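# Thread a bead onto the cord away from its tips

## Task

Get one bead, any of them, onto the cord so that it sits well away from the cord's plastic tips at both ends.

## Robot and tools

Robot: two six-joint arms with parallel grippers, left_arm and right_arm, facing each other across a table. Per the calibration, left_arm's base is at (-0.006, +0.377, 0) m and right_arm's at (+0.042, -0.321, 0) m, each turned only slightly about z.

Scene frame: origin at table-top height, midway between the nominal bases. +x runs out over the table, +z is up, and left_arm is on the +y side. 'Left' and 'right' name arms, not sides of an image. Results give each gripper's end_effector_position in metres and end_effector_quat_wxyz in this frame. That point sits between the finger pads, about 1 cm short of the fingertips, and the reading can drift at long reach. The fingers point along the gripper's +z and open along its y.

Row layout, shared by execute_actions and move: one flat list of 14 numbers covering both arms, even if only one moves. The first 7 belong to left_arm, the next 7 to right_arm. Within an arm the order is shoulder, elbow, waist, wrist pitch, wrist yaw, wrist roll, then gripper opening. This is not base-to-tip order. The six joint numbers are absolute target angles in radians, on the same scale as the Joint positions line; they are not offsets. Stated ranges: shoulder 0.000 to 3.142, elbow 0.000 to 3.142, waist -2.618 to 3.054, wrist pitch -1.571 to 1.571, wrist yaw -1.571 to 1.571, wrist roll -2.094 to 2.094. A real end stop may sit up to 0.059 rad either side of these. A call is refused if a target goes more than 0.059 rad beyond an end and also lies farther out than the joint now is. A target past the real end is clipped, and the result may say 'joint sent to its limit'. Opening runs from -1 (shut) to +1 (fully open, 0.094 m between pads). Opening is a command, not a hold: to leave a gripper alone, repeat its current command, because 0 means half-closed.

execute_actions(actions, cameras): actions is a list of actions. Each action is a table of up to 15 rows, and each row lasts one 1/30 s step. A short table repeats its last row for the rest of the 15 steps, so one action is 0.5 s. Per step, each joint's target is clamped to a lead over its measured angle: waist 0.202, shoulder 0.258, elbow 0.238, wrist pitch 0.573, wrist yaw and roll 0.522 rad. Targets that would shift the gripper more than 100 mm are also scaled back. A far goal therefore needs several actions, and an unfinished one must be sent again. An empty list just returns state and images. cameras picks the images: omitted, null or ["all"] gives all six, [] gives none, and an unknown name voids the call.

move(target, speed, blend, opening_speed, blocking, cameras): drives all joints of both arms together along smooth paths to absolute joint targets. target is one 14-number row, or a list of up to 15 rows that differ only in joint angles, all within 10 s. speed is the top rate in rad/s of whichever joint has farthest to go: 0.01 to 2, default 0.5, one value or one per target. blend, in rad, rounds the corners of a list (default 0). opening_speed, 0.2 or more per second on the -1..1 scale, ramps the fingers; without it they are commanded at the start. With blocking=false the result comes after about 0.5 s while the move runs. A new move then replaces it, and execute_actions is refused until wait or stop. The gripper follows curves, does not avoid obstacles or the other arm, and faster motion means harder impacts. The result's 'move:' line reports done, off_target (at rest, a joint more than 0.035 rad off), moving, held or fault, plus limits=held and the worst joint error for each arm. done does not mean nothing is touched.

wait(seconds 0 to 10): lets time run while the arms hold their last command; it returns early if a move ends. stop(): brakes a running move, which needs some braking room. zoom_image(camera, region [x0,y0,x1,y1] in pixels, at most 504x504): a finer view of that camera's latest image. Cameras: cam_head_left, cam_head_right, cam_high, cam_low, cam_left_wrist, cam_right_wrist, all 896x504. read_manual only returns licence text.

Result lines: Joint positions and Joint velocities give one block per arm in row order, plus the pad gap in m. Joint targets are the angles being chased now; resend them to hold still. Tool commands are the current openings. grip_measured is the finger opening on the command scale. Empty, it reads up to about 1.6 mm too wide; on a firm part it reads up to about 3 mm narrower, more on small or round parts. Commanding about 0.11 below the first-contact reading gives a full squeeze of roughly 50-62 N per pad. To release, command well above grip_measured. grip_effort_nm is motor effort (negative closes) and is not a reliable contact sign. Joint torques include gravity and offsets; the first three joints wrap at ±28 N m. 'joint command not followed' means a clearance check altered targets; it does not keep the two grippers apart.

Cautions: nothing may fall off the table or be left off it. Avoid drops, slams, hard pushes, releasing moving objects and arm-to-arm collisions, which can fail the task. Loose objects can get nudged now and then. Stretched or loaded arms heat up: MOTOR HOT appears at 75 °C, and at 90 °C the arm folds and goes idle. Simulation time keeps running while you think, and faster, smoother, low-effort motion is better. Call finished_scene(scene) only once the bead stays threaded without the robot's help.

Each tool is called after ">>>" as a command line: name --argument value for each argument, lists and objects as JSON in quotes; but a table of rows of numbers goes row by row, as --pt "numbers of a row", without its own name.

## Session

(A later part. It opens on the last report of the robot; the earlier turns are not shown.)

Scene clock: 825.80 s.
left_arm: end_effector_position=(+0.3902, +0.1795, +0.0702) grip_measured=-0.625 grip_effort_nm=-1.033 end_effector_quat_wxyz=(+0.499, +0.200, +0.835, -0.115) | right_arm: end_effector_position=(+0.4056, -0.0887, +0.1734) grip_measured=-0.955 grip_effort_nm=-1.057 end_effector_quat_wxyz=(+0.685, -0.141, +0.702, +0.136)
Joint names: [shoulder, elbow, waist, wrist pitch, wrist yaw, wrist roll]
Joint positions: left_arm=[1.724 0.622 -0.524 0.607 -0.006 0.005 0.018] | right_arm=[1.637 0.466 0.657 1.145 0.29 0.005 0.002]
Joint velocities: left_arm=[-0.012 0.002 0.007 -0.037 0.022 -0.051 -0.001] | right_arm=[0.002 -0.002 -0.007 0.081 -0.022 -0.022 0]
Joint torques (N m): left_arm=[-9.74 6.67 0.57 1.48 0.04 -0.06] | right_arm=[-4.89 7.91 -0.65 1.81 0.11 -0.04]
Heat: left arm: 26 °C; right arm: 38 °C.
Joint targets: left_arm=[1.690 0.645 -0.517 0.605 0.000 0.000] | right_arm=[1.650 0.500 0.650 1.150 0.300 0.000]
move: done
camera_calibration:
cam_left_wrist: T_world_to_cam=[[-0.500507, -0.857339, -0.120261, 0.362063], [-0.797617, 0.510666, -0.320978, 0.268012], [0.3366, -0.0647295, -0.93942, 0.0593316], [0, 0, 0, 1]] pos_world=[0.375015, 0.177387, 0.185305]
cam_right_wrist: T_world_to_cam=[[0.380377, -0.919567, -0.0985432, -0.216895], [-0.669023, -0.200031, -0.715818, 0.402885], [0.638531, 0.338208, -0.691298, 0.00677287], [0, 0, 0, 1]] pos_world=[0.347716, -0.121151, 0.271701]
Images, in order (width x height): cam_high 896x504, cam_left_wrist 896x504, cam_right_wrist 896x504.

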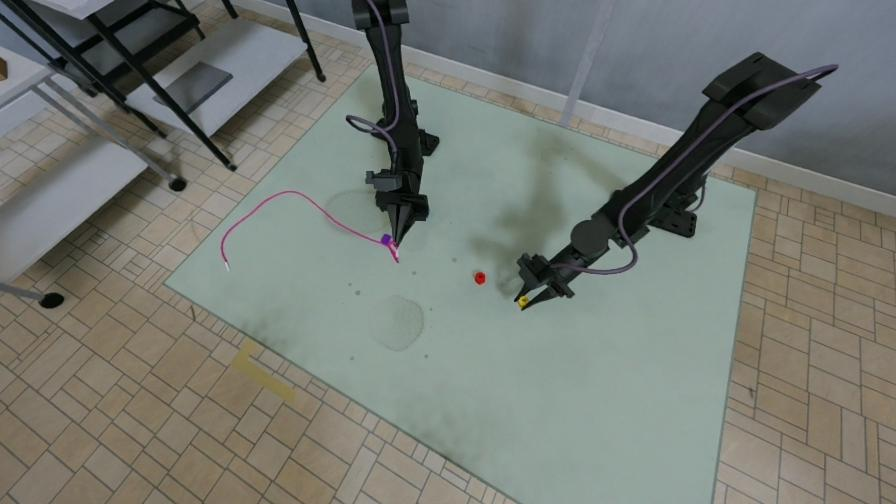

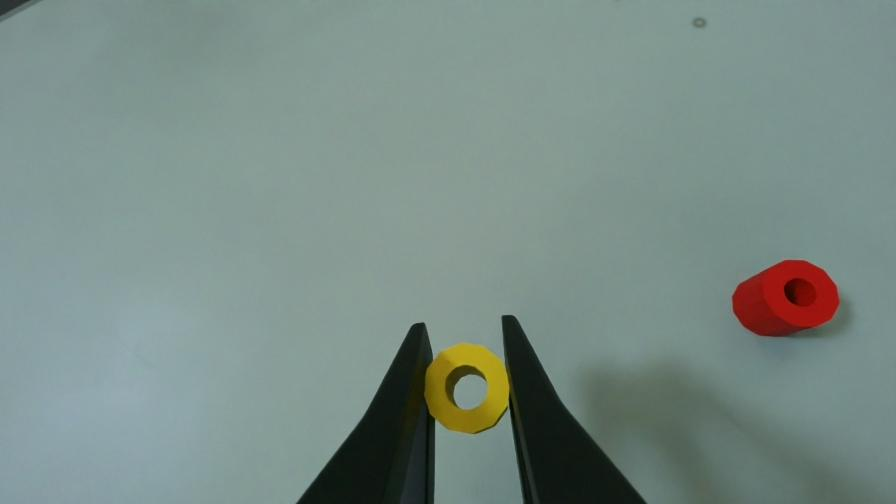

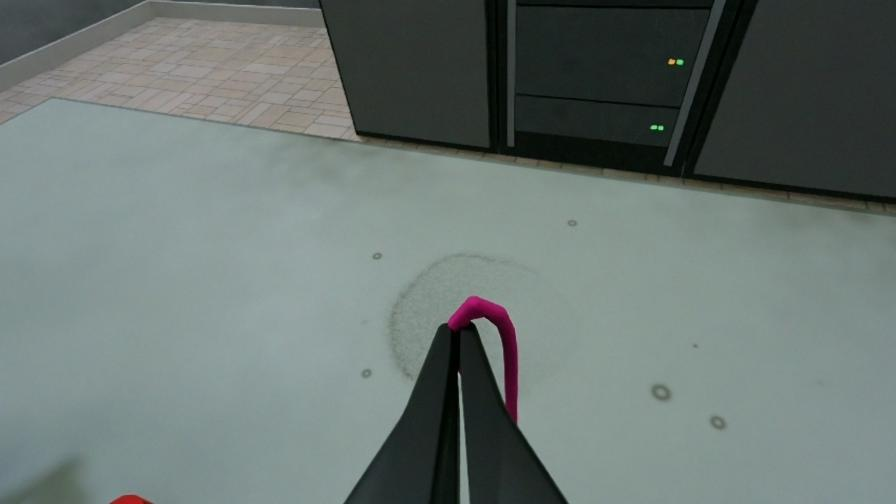

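>>> move --target '[1.69,0.645,-0.517,0.65,0,0,-0.74,1.772,0.765,0.57,1.03,-1.281,0,-1]' --speed 0.4 --cameras '["cam_left_wrist","cam_high","cam_right_wrist"]'

>>> zoom_image --camera "cam_high" --region '[360, 140, 600, 320]'

Scene clock: 844.87 s.
left_arm: end_effector_position=(+0.3926, +0.1783, +0.0753) grip_measured=-0.625 grip_effort_nm=-1.028 end_effector_quat_wxyz=(+0.509, +0.198, +0.829, -0.117) | right_arm: end_effector_position=(+0.2481, +0.0300, +0.2021) grip_measured=-0.955 grip_effort_nm=-1.057 end_effector_quat_wxyz=(-0.423, +0.571, -0.413, -0.569)
Joint names: [shoulder, elbow, waist, wrist pitch, wrist yaw, wrist roll]
Joint positions: left_arm=[1.724 0.622 -0.524 0.63 -0.006 0.005 0.018] | right_arm=[1.756 0.73 0.579 1.046 -1.27 0.005 0.002]
Joint velocities: left_arm=[-0.007 0.007 0.002 -0.007 -0.037 -0.022 0.001] | right_arm=[-0.012 -0.007 -0.007 0.037 -0.037 -0.007 0]
Joint torques (N m): left_arm=[-9.74 6.68 0.57 1.67 0.03 -0.06] | right_arm=[-5.97 8.29 -0.8 1.12 -0.15 -0.04]
Heat: left arm: 27 °C; right arm: 37 °C.
Joint targets: left_arm=[1.690 0.645 -0.517 0.650 0.000 0.000] | right_arm=[1.772 0.765 0.570 1.030 -1.281 0.000]
move: done
camera_calibration:
cam_left_wrist: T_world_to_cam=[[-0.497994, -0.858608, -0.121632, 0.362185], [-0.790723, 0.507184, -0.342814, 0.27175], [0.356032, -0.0745418, -0.931496, 0.0567791], [0, 0, 0, 1]] pos_world=[0.375029, 0.17738, 0.190102]
cam_right_wrist: T_world_to_cam=[[0.949967, 0.299956, -0.08711, -0.225192], [0.140788, -0.660149, -0.737823, 0.159108], [-0.27882, 0.688644, -0.66935, 0.299668], [0, 0, 0, 1]] pos_world=[0.275078, -0.0337821, 0.29836]
Images, in order (width x height): cam_high 896x504, cam_left_wrist 896x504, cam_right_wrist 896x504.

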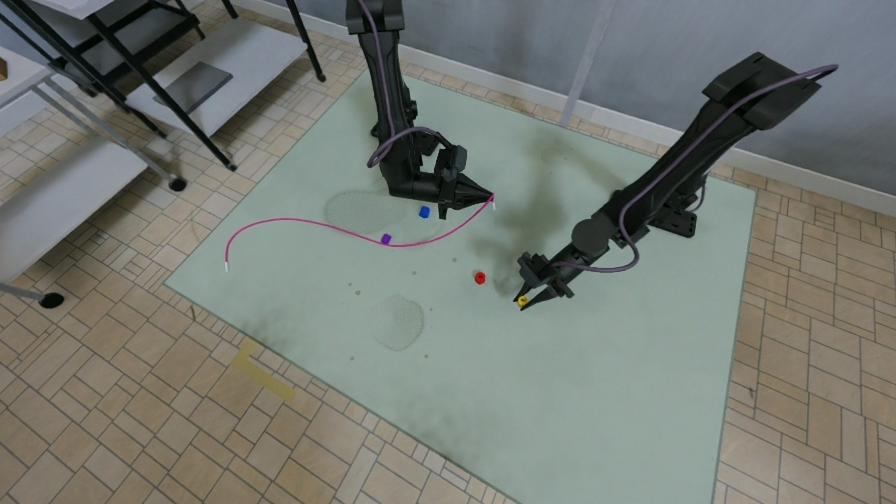

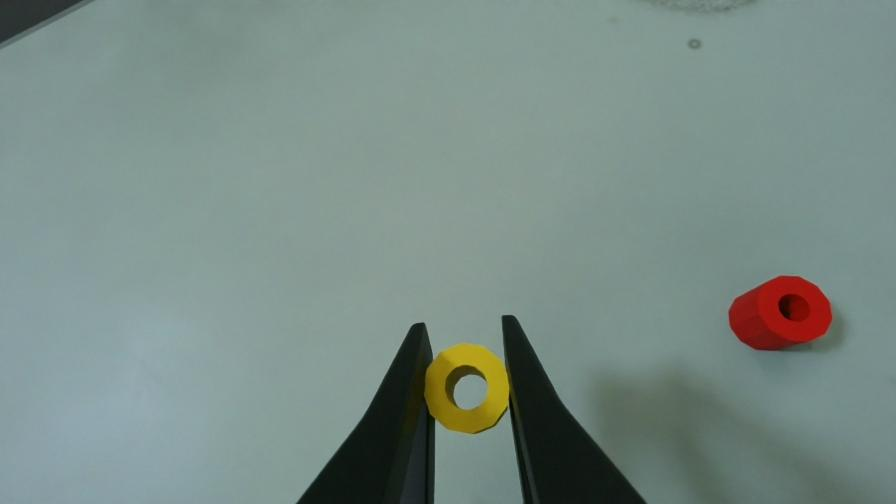

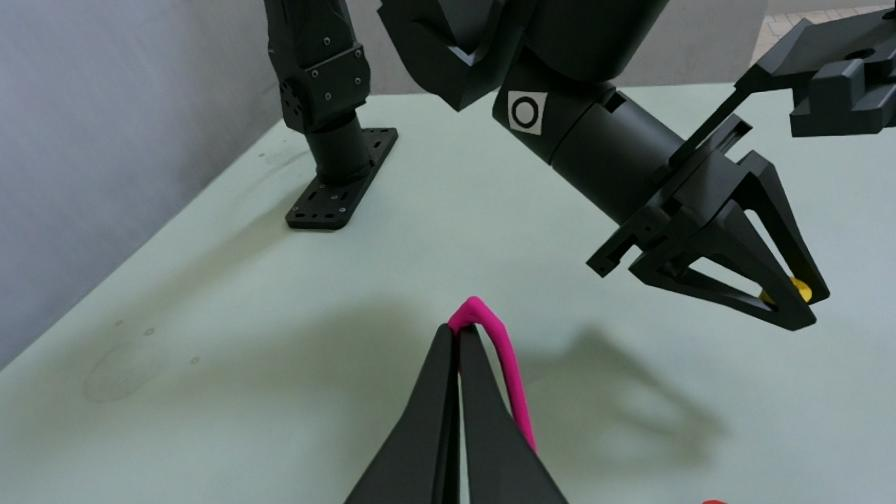

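Scaled by 2.100 from the camera's 896x504 image, which has a finer 1280x720 frame.

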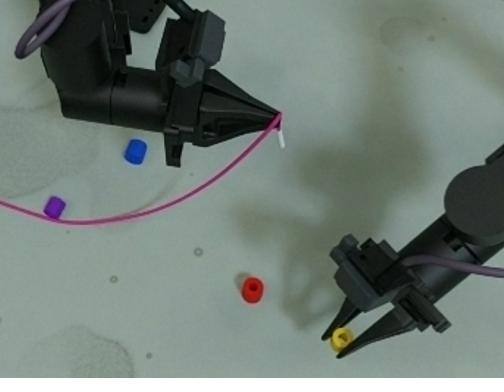

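>>> move --target '[1.57,0.60,-0.80,0.575,0,0,-0.74,1.772,0.765,0.57,1.055,-1.281,0,-1]' --speed 0.3 --cameras '["cam_left_wrist","cam_high","cam_right_wrist","cam_low"]'

>>> zoom_image --camera "cam_high" --region '[420, 140, 600, 280]'

Scene clock: 852.57 s.
left_arm: end_effector_position=(+0.3188, +0.0828, +0.1069) grip_measured=-0.625 grip_effort_nm=-1.033 end_effector_quat_wxyz=(+0.507, +0.305, +0.782, -0.194) | right_arm: end_effector_position=(+0.2479, +0.0299, +0.2020) grip_measured=-0.955 grip_effort_nm=-1.053 end_effector_quat_wxyz=(-0.423, +0.572, -0.413, -0.569)
Joint names: [shoulder, elbow, waist, wrist pitch, wrist yaw, wrist roll]
Joint positions: left_arm=[1.605 0.606 -0.796 0.577 -0.002 0.005 0.018] | right_arm=[1.756 0.73 0.579 1.046 -1.272 0.005 0.002]
Joint velocities: left_arm=[-0.007 -0.007 0.017 -0.022 0.051 0.037 0] | right_arm=[0.002 0.012 -0.007 -0.007 -0.022 0.037 -0.001]
Joint torques (N m): left_arm=[-9.21 4.83 -0.32 1.56 0 -0.07] | right_arm=[-6.01 8.21 -0.76 1.37 -0.15 -0.04]
Heat: left arm: 27 °C; right arm: 35 °C.
Joint targets: left_arm=[1.570 0.600 -0.800 0.575 0.000 0.000] | right_arm=[1.772 0.765 0.570 1.055 -1.281 0.000]
move: done
camera_calibration:
cam_left_wrist: T_world_to_cam=[[-0.708123, -0.695399, -0.1224, 0.300886], [-0.610686, 0.690189, -0.388203, 0.20495], [0.354435, -0.200148, -0.913409, 0.114384], [0, 0, 0, 1]] pos_world=[0.297683, 0.090675, 0.22087]
cam_right_wrist: T_world_to_cam=[[0.949483, 0.301384, -0.0874643, -0.224777], [0.141576, -0.660112, -0.737705, 0.158832], [-0.280069, 0.688055, -0.669434, 0.299961], [0, 0, 0, 1]] pos_world=[0.274945, -0.033799, 0.298315]
Images, in order (width x height): cam_high 896x504, cam_low 896x504, cam_left_wrist 896x504, cam_right_wrist 896x504.

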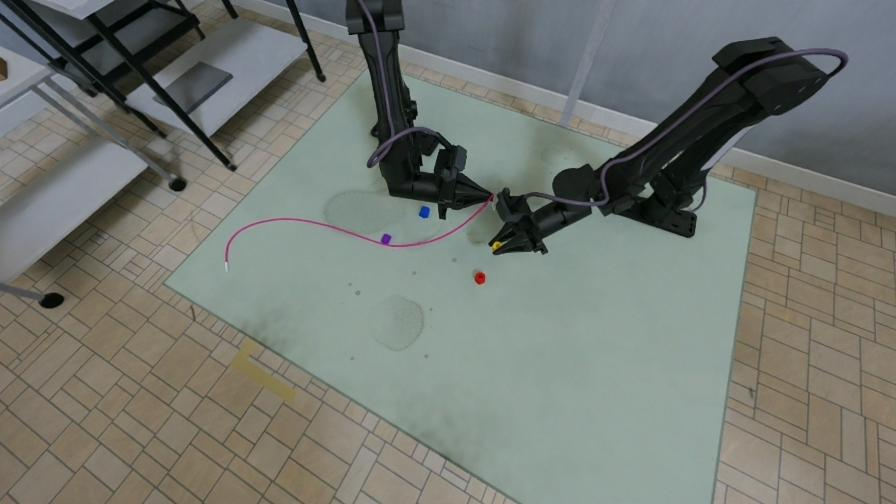

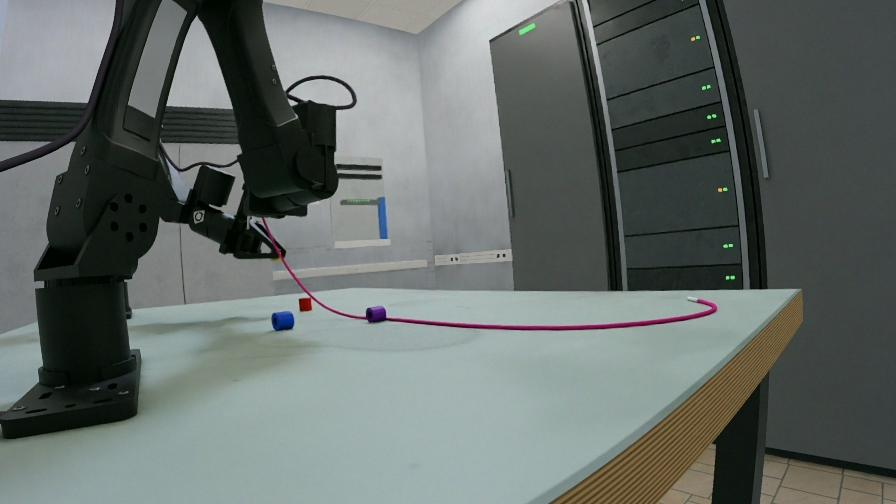

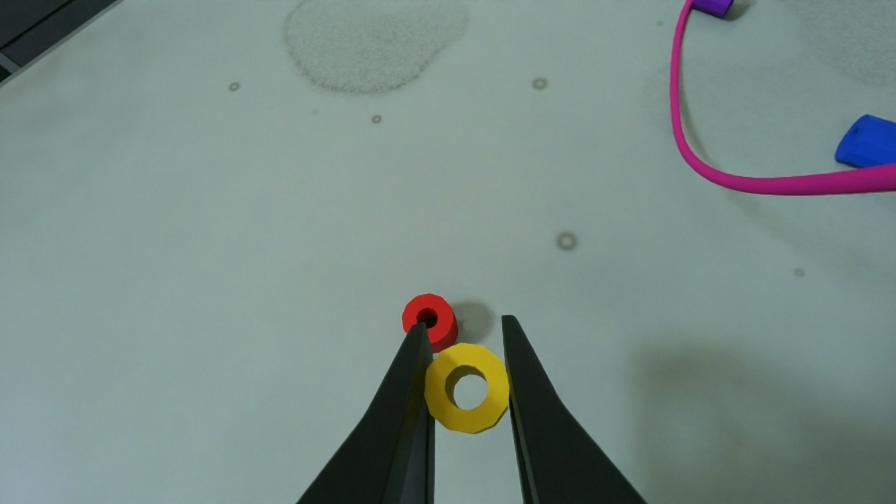

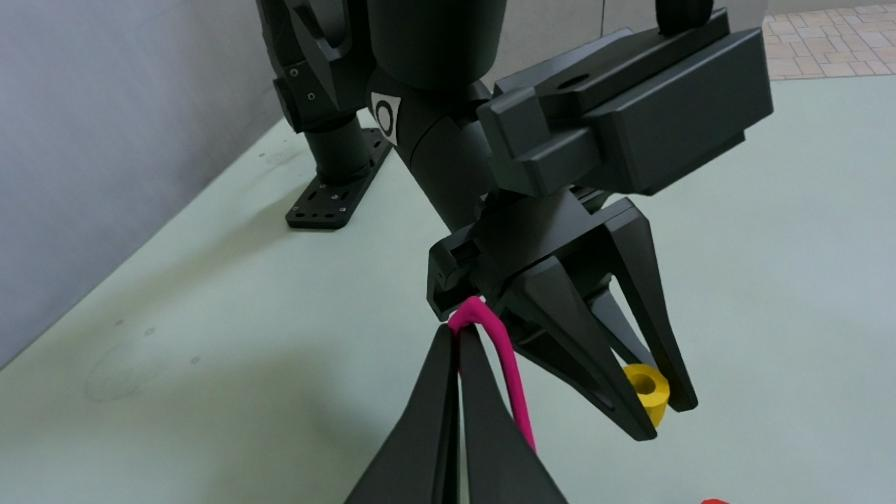

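Scaled by 2.800 from the camera's 896x504 image, which has a finer 1280x720 frame.

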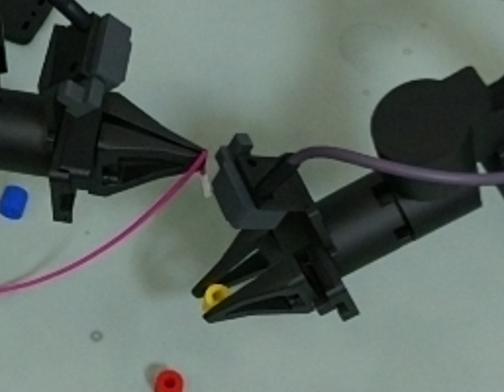

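>>> move --pt "1.19 0.445 -0.80 0.32 0 0 -0.74 1.772 0.765 0.57 1.055 -1.281 0 -1" --pt "1.19 0.445 -0.985 0.32 0 0 -0.74 1.772 0.765 0.57 1.055 -1.281 0 -1" --speed 0.3 --cameras '["cam_left_wrist","cam_high","cam_right_wrist"]'

>>> zoom_image --camera "cam_high" --region '[420, 140, 600, 280]'

Scene clock: 893.57 s.
left_arm: end_effector_position=(+0.2187, +0.0826, +0.1336) grip_measured=-0.625 grip_effort_nm=-1.033 end_effector_quat_wxyz=(+0.480, +0.377, +0.756, -0.236) | right_arm: end_effector_position=(+0.2479, +0.0299, +0.2020) grip_measured=-0.955 grip_effort_nm=-1.053 end_effector_quat_wxyz=(-0.423, +0.572, -0.413, -0.569)
Joint names: [shoulder, elbow, waist, wrist pitch, wrist yaw, wrist roll]
Joint positions: left_arm=[1.214 0.451 -0.978 0.321 -0.001 0.005 0.018] | right_arm=[1.756 0.73 0.579 1.046 -1.272 0.005 0.002]
Joint velocities: left_arm=[0.007 -0.007 0.007 -0.007 0.051 -0.037 0.001] | right_arm=[-0.012 -0.002 0.017 -0.037 0.007 0.007 0]
Joint torques (N m): left_arm=[-5.29 5.52 -0.53 1.51 0 -0.06] | right_arm=[-6 8.21 -0.8 1.38 -0.12 -0.05]
Heat: left arm: 28 °C; right arm: 31 °C.
Joint targets: left_arm=[1.190 0.445 -0.985 0.320 0.000 0.000] | right_arm=[1.772 0.765 0.570 1.055 -1.281 0.000]
move: done
camera_calibration:
cam_left_wrist: T_world_to_cam=[[-0.824776, -0.552405, -0.120803, 0.246568], [-0.478969, 0.796045, -0.37, 0.114367], [0.300555, -0.247306, -0.921144, 0.190857], [0, 0, 0, 1]] pos_world=[0.200778, 0.0923646, 0.247909]
cam_right_wrist: T_world_to_cam=[[0.949483, 0.301384, -0.0874643, -0.224777], [0.141576, -0.660112, -0.737705, 0.158832], [-0.280069, 0.688055, -0.669434, 0.299961], [0, 0, 0, 1]] pos_world=[0.274945, -0.033799, 0.298315]
Images, in order (width x height): cam_high 896x504, cam_left_wrist 896x504, cam_right_wrist 896x504.

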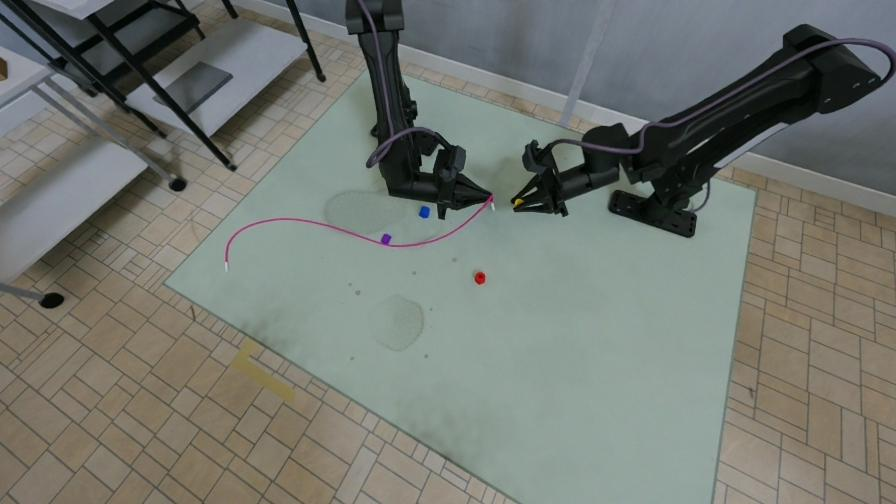

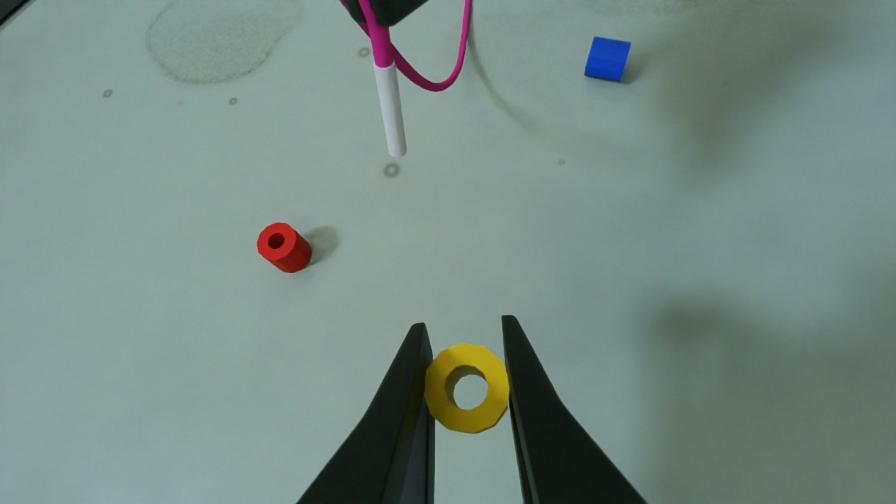

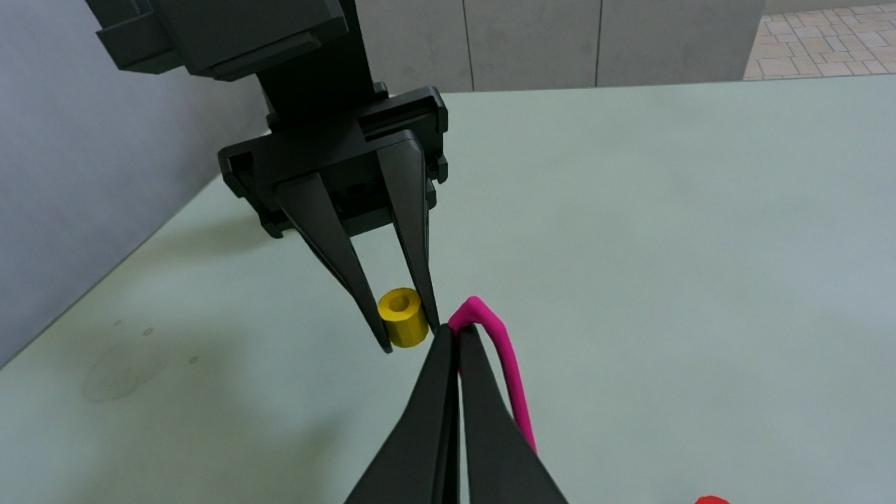

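Scaled by 2.800 from the camera's 896x504 image, which has a finer 1280x720 frame.

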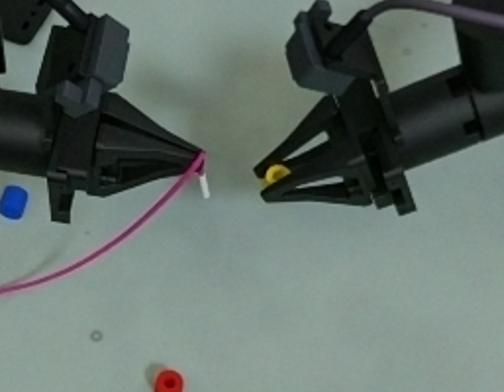

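>>> move --target '[1.437,0.68,-0.960,0.245,0,0,-0.74,1.772,0.765,0.57,1.055,-1.281,0,-1]' --speed 0.2 --cameras '["cam_left_wrist","cam_high","cam_right_wrist"]'

>>> zoom_image --camera "cam_high" --region '[450, 160, 550, 240]'

Scene clock: 935.50 s.
left_arm: end_effector_position=(+0.2473, +0.0512, +0.1256) grip_measured=-0.625 grip_effort_nm=-1.028 end_effector_quat_wxyz=(+0.447, +0.384, +0.778, -0.218) | right_arm: end_effector_position=(+0.2479, +0.0299, +0.2020) grip_measured=-0.955 grip_effort_nm=-1.053 end_effector_quat_wxyz=(-0.423, +0.572, -0.413, -0.569)
Joint names: [shoulder, elbow, waist, wrist pitch, wrist yaw, wrist roll]
Joint positions: left_arm=[1.426 0.65 -0.969 0.247 -0.001 0.005 0.018] | right_arm=[1.756 0.73 0.579 1.046 -1.272 0.005 0.002]
Joint velocities: left_arm=[-0.007 0.002 0.007 -0.022 0.095 -0.081 0] | right_arm=[-0.007 -0.002 -0.027 0.037 -0.022 0.037 0]
Joint torques (N m): left_arm=[-4.12 8.23 0.75 1.46 0 -0.06] | right_arm=[-6.04 8.23 -0.76 1.39 -0.13 -0.04]
Heat: left arm: 29 °C; right arm: 30 °C.
Joint targets: left_arm=[1.437 0.680 -0.960 0.245 0.000 0.000] | right_arm=[1.772 0.765 0.570 1.055 -1.281 0.000]
move: done
camera_calibration:
cam_left_wrist: T_world_to_cam=[[-0.825967, -0.551805, -0.115287, 0.251385], [-0.503758, 0.814294, -0.288363, 0.145048], [0.252997, -0.180102, -0.950556, 0.179129], [0, 0, 0, 1]] pos_world=[0.235385, 0.052865, 0.241079]
cam_right_wrist: T_world_to_cam=[[0.949483, 0.301384, -0.0874643, -0.224777], [0.141576, -0.660112, -0.737705, 0.158832], [-0.280069, 0.688055, -0.669434, 0.299961], [0, 0, 0, 1]] pos_world=[0.274945, -0.033799, 0.298315]
Images, in order (width x height): cam_high 896x504, cam_left_wrist 896x504, cam_right_wrist 896x504.

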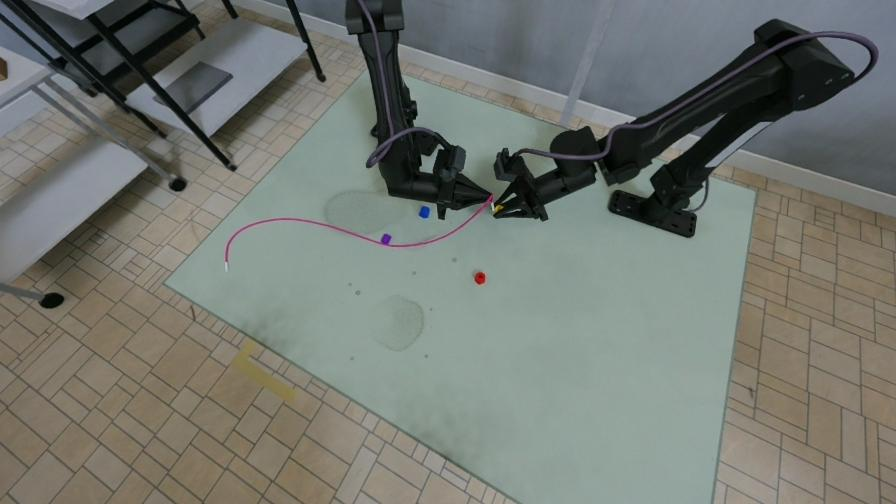

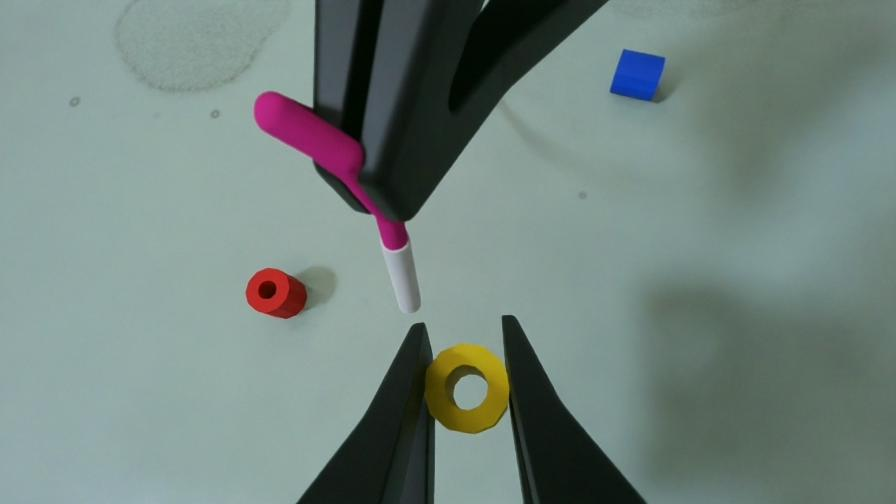

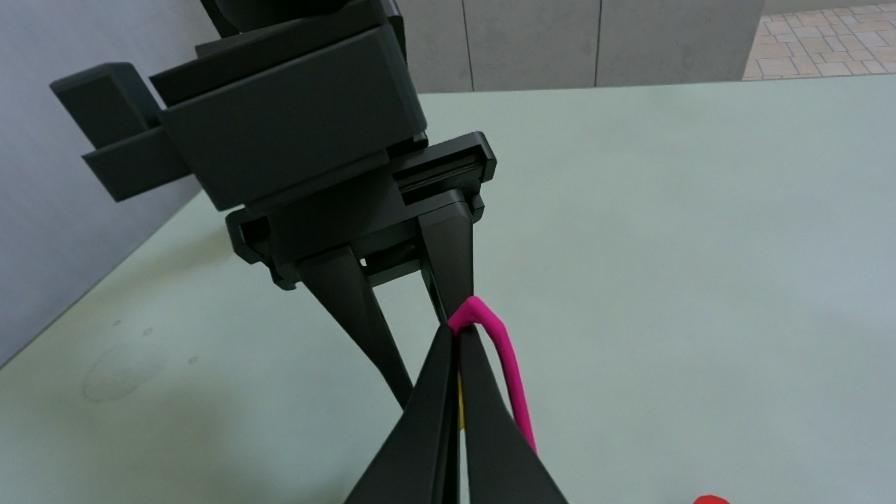

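Scaled by 5.040 from the camera's 896x504 image, which has a finer 1280x720 frame.

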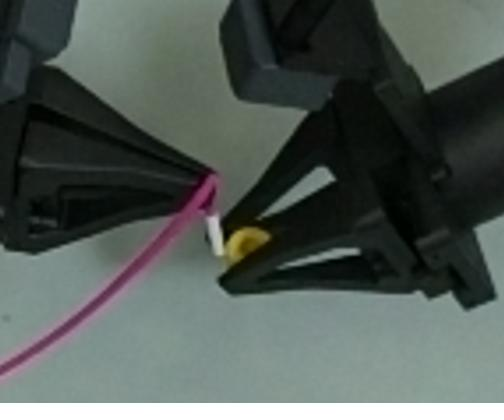

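>>> move --target '[1.483,0.809,-0.937,0.09,0,0.1,-0.74,1.772,0.765,0.57,1.055,-1.281,0,-1]' --speed 0.12 --cameras '["cam_left_wrist","cam_high","cam_right_wrist"]'

>>> zoom_image --camera "cam_high" --region '[450, 160, 550, 240]'

>>> zoom_image --camera "cam_left_wrist" --region '[320, 200, 600, 480]'

Scene clock: 999.97 s.
left_arm: end_effector_position=(+0.2624, +0.0475, +0.1311) grip_measured=-0.625 grip_effort_nm=-1.023 end_effector_quat_wxyz=(+0.431, +0.418, +0.779, -0.180) | right_arm: end_effector_position=(+0.2479, +0.0299, +0.2020) grip_measured=-0.955 grip_effort_nm=-1.057 end_effector_quat_wxyz=(-0.423, +0.572, -0.413, -0.569)
Joint names: [shoulder, elbow, waist, wrist pitch, wrist yaw, wrist roll]
Joint positions: left_arm=[1.47 0.779 -0.946 0.092 -0.001 0.096 0.018] | right_arm=[1.756 0.73 0.579 1.046 -1.272 0.005 0.002]
Joint velocities: left_arm=[-0.007 0.002 -0.017 0.007 0.007 0.037 0] | right_arm=[0.007 0.002 -0.012 0.051 0.051 -0.022 0]
Joint torques (N m): left_arm=[-4.56 8.43 0.75 1.42 0 0.03] | right_arm=[-6.02 8.28 -0.79 1.39 -0.12 -0.04]
Heat: left arm: 28 °C; right arm: 29 °C.
Joint targets: left_arm=[1.483 0.809 -0.937 0.090 0.000 0.100] | right_arm=[1.772 0.765 0.570 1.055 -1.281 0.000]
move: done
camera_calibration:
cam_left_wrist: T_world_to_cam=[[-0.837278, -0.51481, -0.184215, 0.272745], [-0.477935, 0.85273, -0.210783, 0.138439], [0.265599, -0.0884414, -0.960018, 0.173447], [0, 0, 0, 1]] pos_world=[0.248461, 0.0377008, 0.245936]
cam_right_wrist: T_world_to_cam=[[0.949483, 0.301384, -0.0874643, -0.224777], [0.141576, -0.660112, -0.737705, 0.158832], [-0.280069, 0.688055, -0.669434, 0.299961], [0, 0, 0, 1]] pos_world=[0.274945, -0.033799, 0.298315]
Images, in order (width x height): cam_high 896x504, cam_left_wrist 896x504, cam_right_wrist 896x504.

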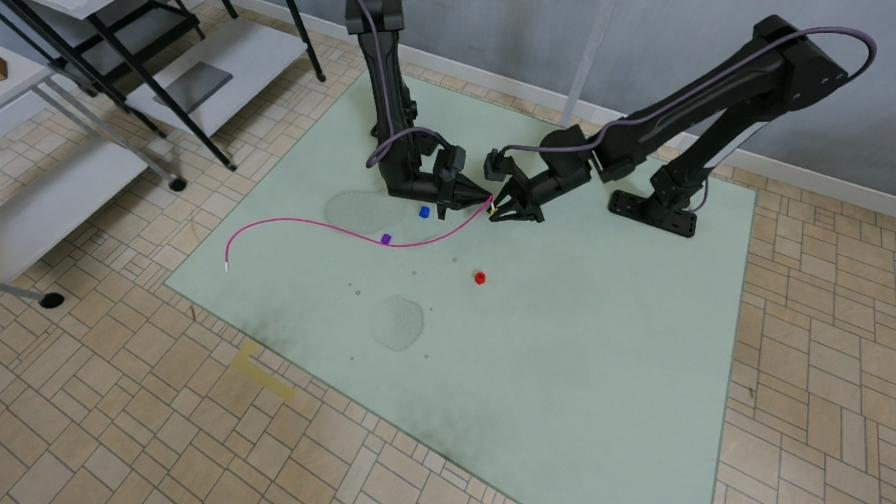

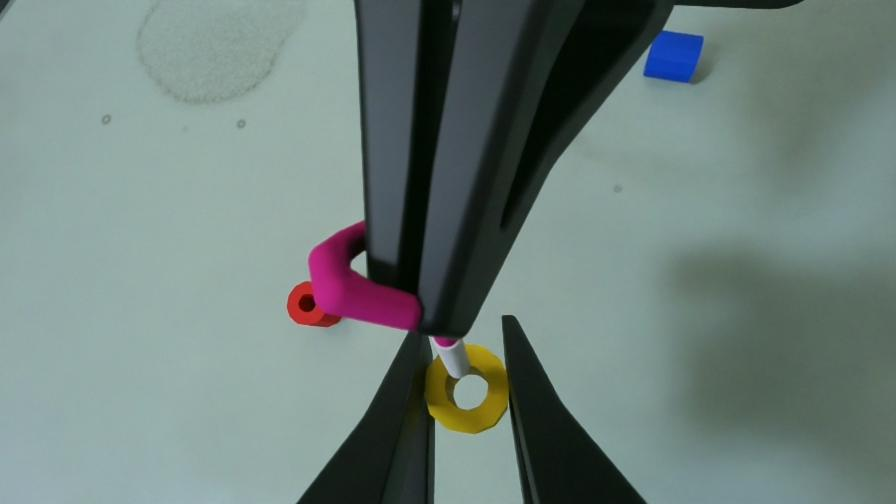

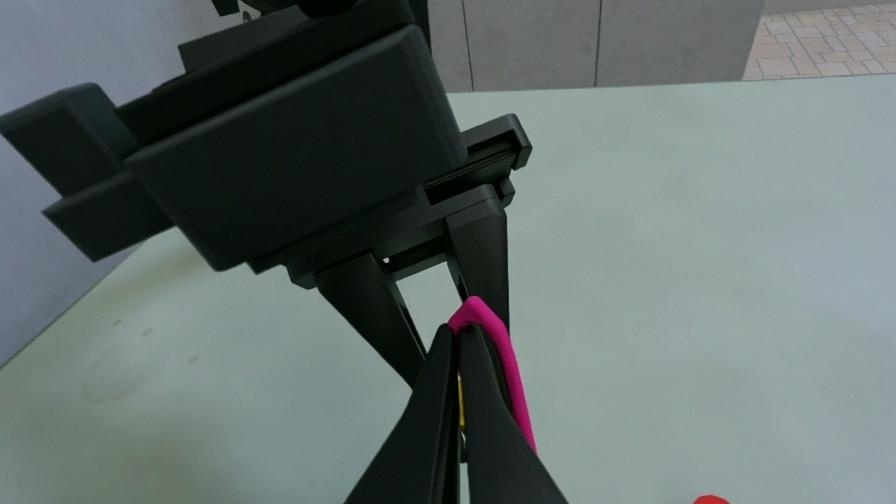

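Scaled by 5.040 from the camera's 896x504 image, which has a finer 1280x720 frame.

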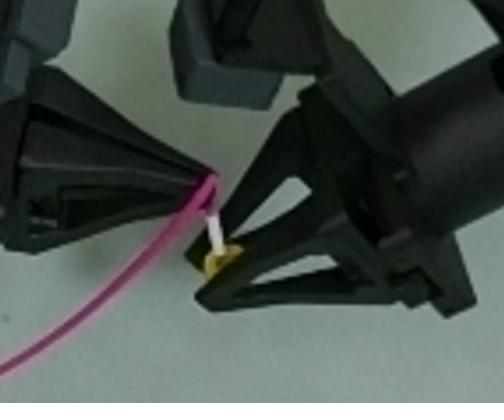

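Scaled by 1.800 from the camera's 896x504 image, which has a finer 1280x720 frame.

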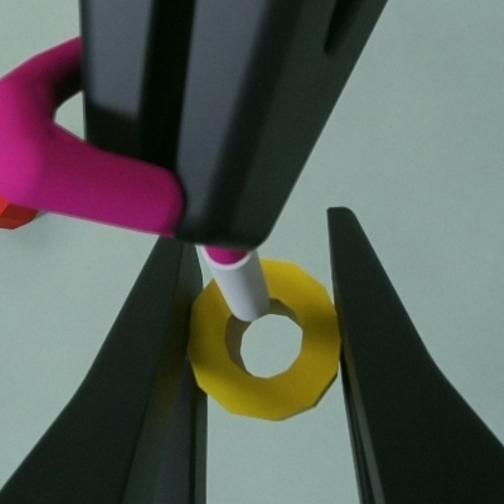

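>>> move --target '[1.432,0.853,-0.956,0.029,0,0.1,-0.74,1.772,0.765,0.57,1.055,-1.281,0,-1]' --speed 0.06 --cameras '["cam_left_wrist","cam_high","cam_right_wrist"]'

>>> zoom_image --camera "cam_high" --region '[450, 160, 550, 240]'

>>> zoom_image --camera "cam_left_wrist" --region '[320, 200, 600, 480]'

Scene clock: 1017.50 s.
left_arm: end_effector_position=(+0.2637, +0.0460, +0.1373) grip_measured=-0.625 grip_effort_nm=-1.033 end_effector_quat_wxyz=(+0.423, +0.420, +0.783, -0.177) | right_arm: end_effector_position=(+0.2479, +0.0299, +0.2020) grip_measured=-0.955 grip_effort_nm=-1.057 end_effector_quat_wxyz=(-0.423, +0.572, -0.413, -0.569)
Joint names: [shoulder, elbow, waist, wrist pitch, wrist yaw, wrist roll]
Joint positions: left_arm=[1.47 0.822 -0.946 0.031 -0.001 0.096 0.018] | right_arm=[1.756 0.73 0.579 1.046 -1.272 0.005 0.002]
Joint velocities: left_arm=[0.012 0.012 -0.012 0.022 -0.007 0.066 -0.001] | right_arm=[-0.007 0.012 -0.022 0.081 -0.139 -0.022 0.001]
Joint torques (N m): left_arm=[-9.07 8.55 -0.77 1.38 0 0.02] | right_arm=[-6.02 8.2 -0.8 1.37 -0.12 -0.04]
Heat: left arm: 29 °C; right arm: 29 °C.
Joint targets: left_arm=[1.432 0.853 -0.956 0.029 0.000 0.100] | right_arm=[1.772 0.765 0.570 1.055 -1.281 0.000]
move: off_target (left_arm); left_arm: the shoulder is farthest, 0.038 rad from its target
camera_calibration:
cam_left_wrist: T_world_to_cam=[[-0.839414, -0.512039, -0.182211, 0.274304], [-0.479981, 0.85569, -0.193425, 0.139676], [0.254957, -0.0749056, -0.964047, 0.181697], [0, 0, 0, 1]] pos_world=[0.250971, 0.034545, 0.252163]
cam_right_wrist: T_world_to_cam=[[0.949483, 0.301384, -0.0874643, -0.224777], [0.141576, -0.660112, -0.737705, 0.158832], [-0.280069, 0.688055, -0.669434, 0.299961], [0, 0, 0, 1]] pos_world=[0.274945, -0.033799, 0.298315]
Images, in order (width x height): cam_high 896x504, cam_left_wrist 896x504, cam_right_wrist 896x504.

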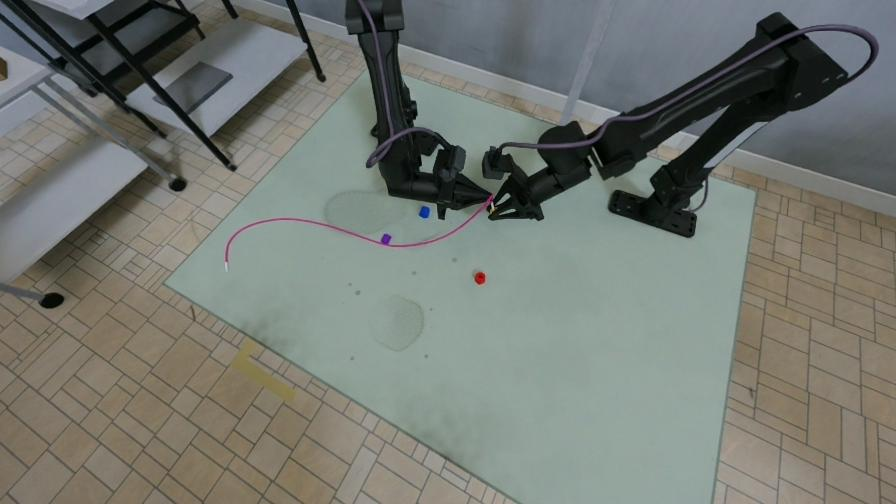

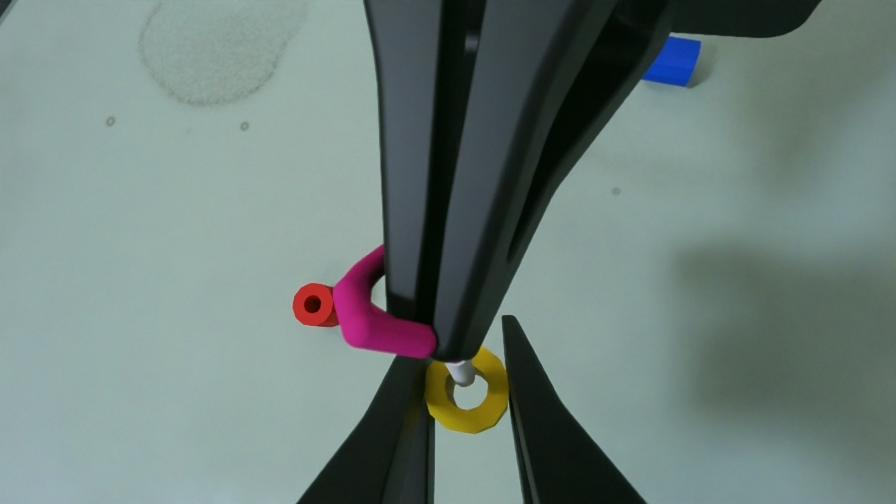

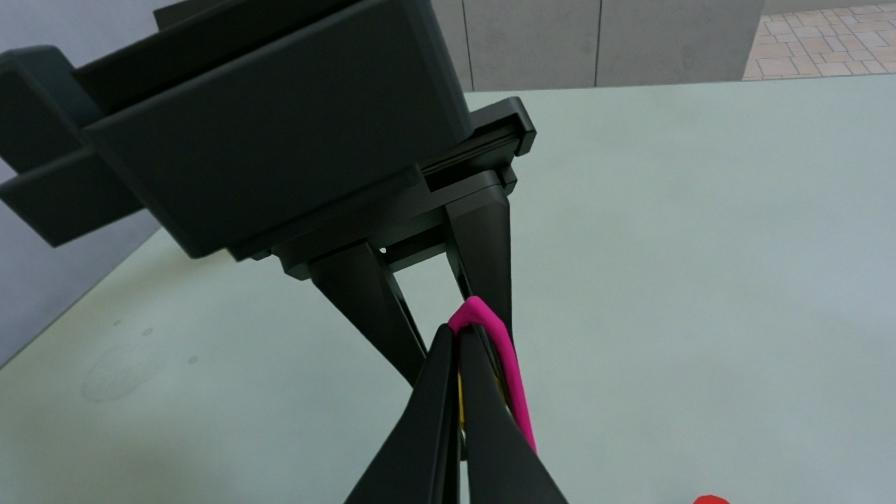

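Scaled by 5.040 from the camera's 896x504 image, which has a finer 1280x720 frame.

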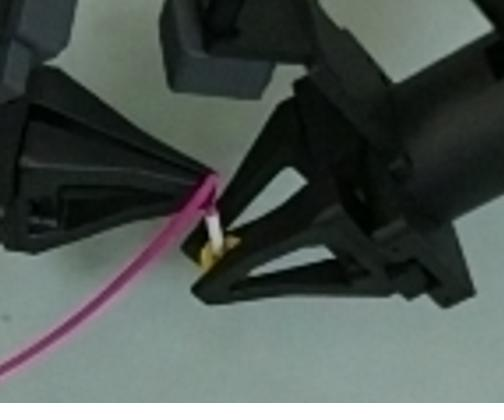

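Scaled by 1.800 from the camera's 896x504 image, which has a finer 1280x720 frame.

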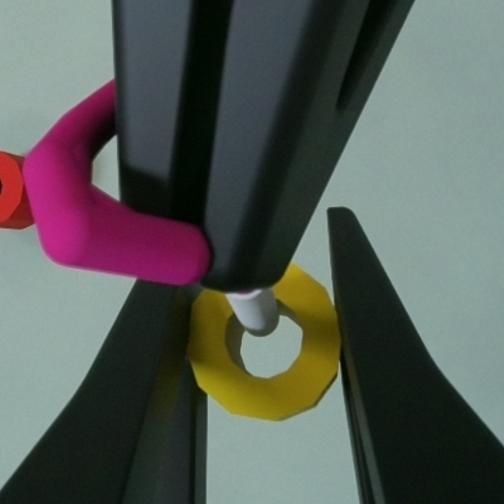

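>>> move --target '[1.415,0.874,-0.964,0.007,0,0.1,-0.74,1.772,0.765,0.57,1.055,-1.281,0,-1]' --speed 0.06 --cameras '["cam_left_wrist","cam_high"]'

>>> zoom_image --camera "cam_high" --region '[450, 160, 550, 240]'

>>> zoom_image --camera "cam_left_wrist" --region '[320, 200, 600, 480]'

Scene clock: 1029.83 s.
left_arm: end_effector_position=(+0.2622, +0.0429, +0.1503) grip_measured=-0.625 grip_effort_nm=-1.028 end_effector_quat_wxyz=(+0.431, +0.421, +0.777, -0.182) | right_arm: end_effector_position=(+0.2479, +0.0299, +0.2020) grip_measured=-0.955 grip_effort_nm=-1.057 end_effector_quat_wxyz=(-0.423, +0.572, -0.413, -0.569)
Joint names: [shoulder, elbow, waist, wrist pitch, wrist yaw, wrist roll]
Joint positions: left_arm=[1.45 0.843 -0.954 0.009 -0.001 0.096 0.018] | right_arm=[1.756 0.73 0.579 1.046 -1.272 0.005 0.002]
Joint velocities: left_arm=[-0.017 0.002 -0.017 0.007 0.022 -0.066 0] | right_arm=[-0.007 -0.002 -0.012 0.037 -0.051 -0.007 0]
Joint torques (N m): left_arm=[-8.7 8.61 -0.84 1.41 0 0.03] | right_arm=[-6.04 8.23 -0.77 1.38 -0.13 -0.04]
Heat: left arm: 29 °C; right arm: 29 °C.
Joint targets: left_arm=[1.415 0.874 -0.964 0.007 0.000 0.100] | right_arm=[1.772 0.765 0.570 1.055 -1.281 0.000]
move: done
camera_calibration:
cam_left_wrist: T_world_to_cam=[[-0.840876, -0.508731, -0.184716, 0.274456], [-0.471305, 0.856062, -0.212201, 0.144674], [0.266082, -0.0913768, -0.95961, 0.191509], [0, 0, 0, 1]] pos_world=[0.248012, 0.0332742, 0.26517]
Images, in order (width x height): cam_high 896x504, cam_left_wrist 896x504.

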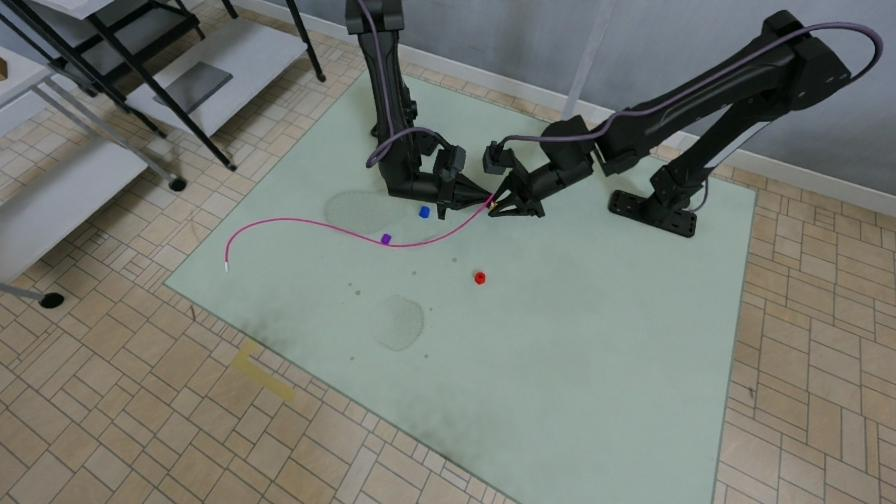

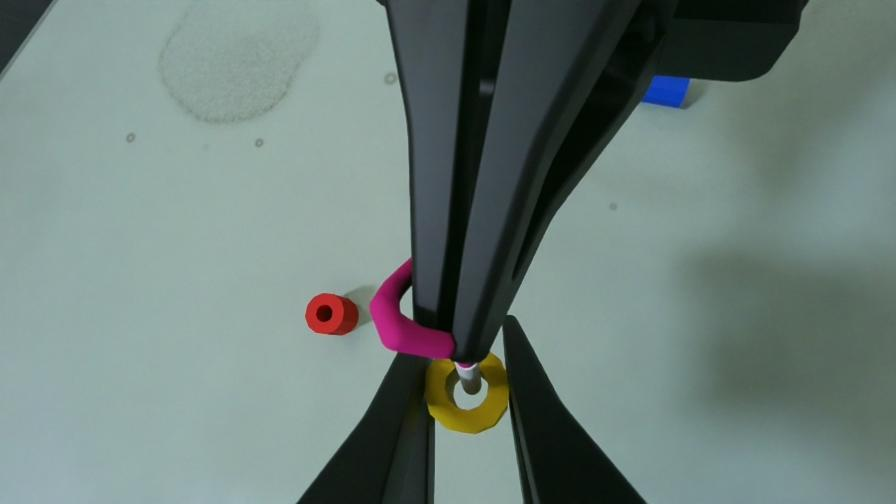

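Scaled by 5.040 from the camera's 896x504 image, which has a finer 1280x720 frame.

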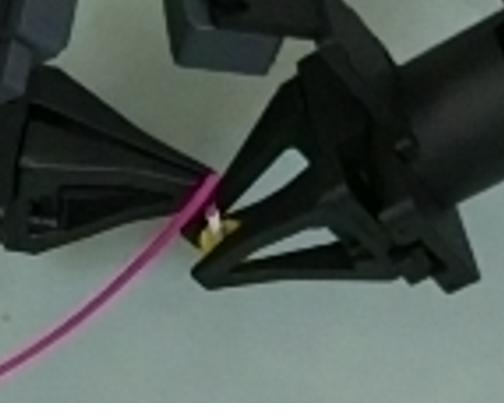

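Scaled by 1.800 from the camera's 896x504 image, which has a finer 1280x720 frame.

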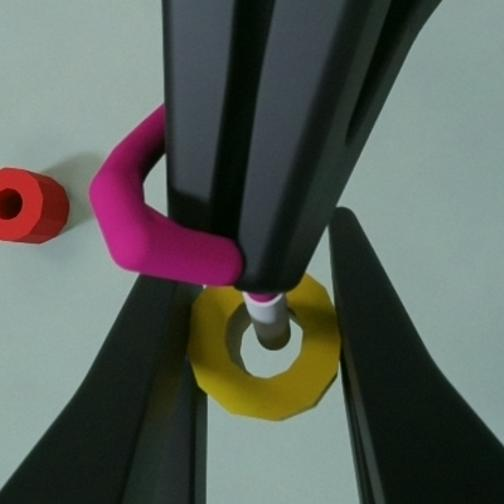

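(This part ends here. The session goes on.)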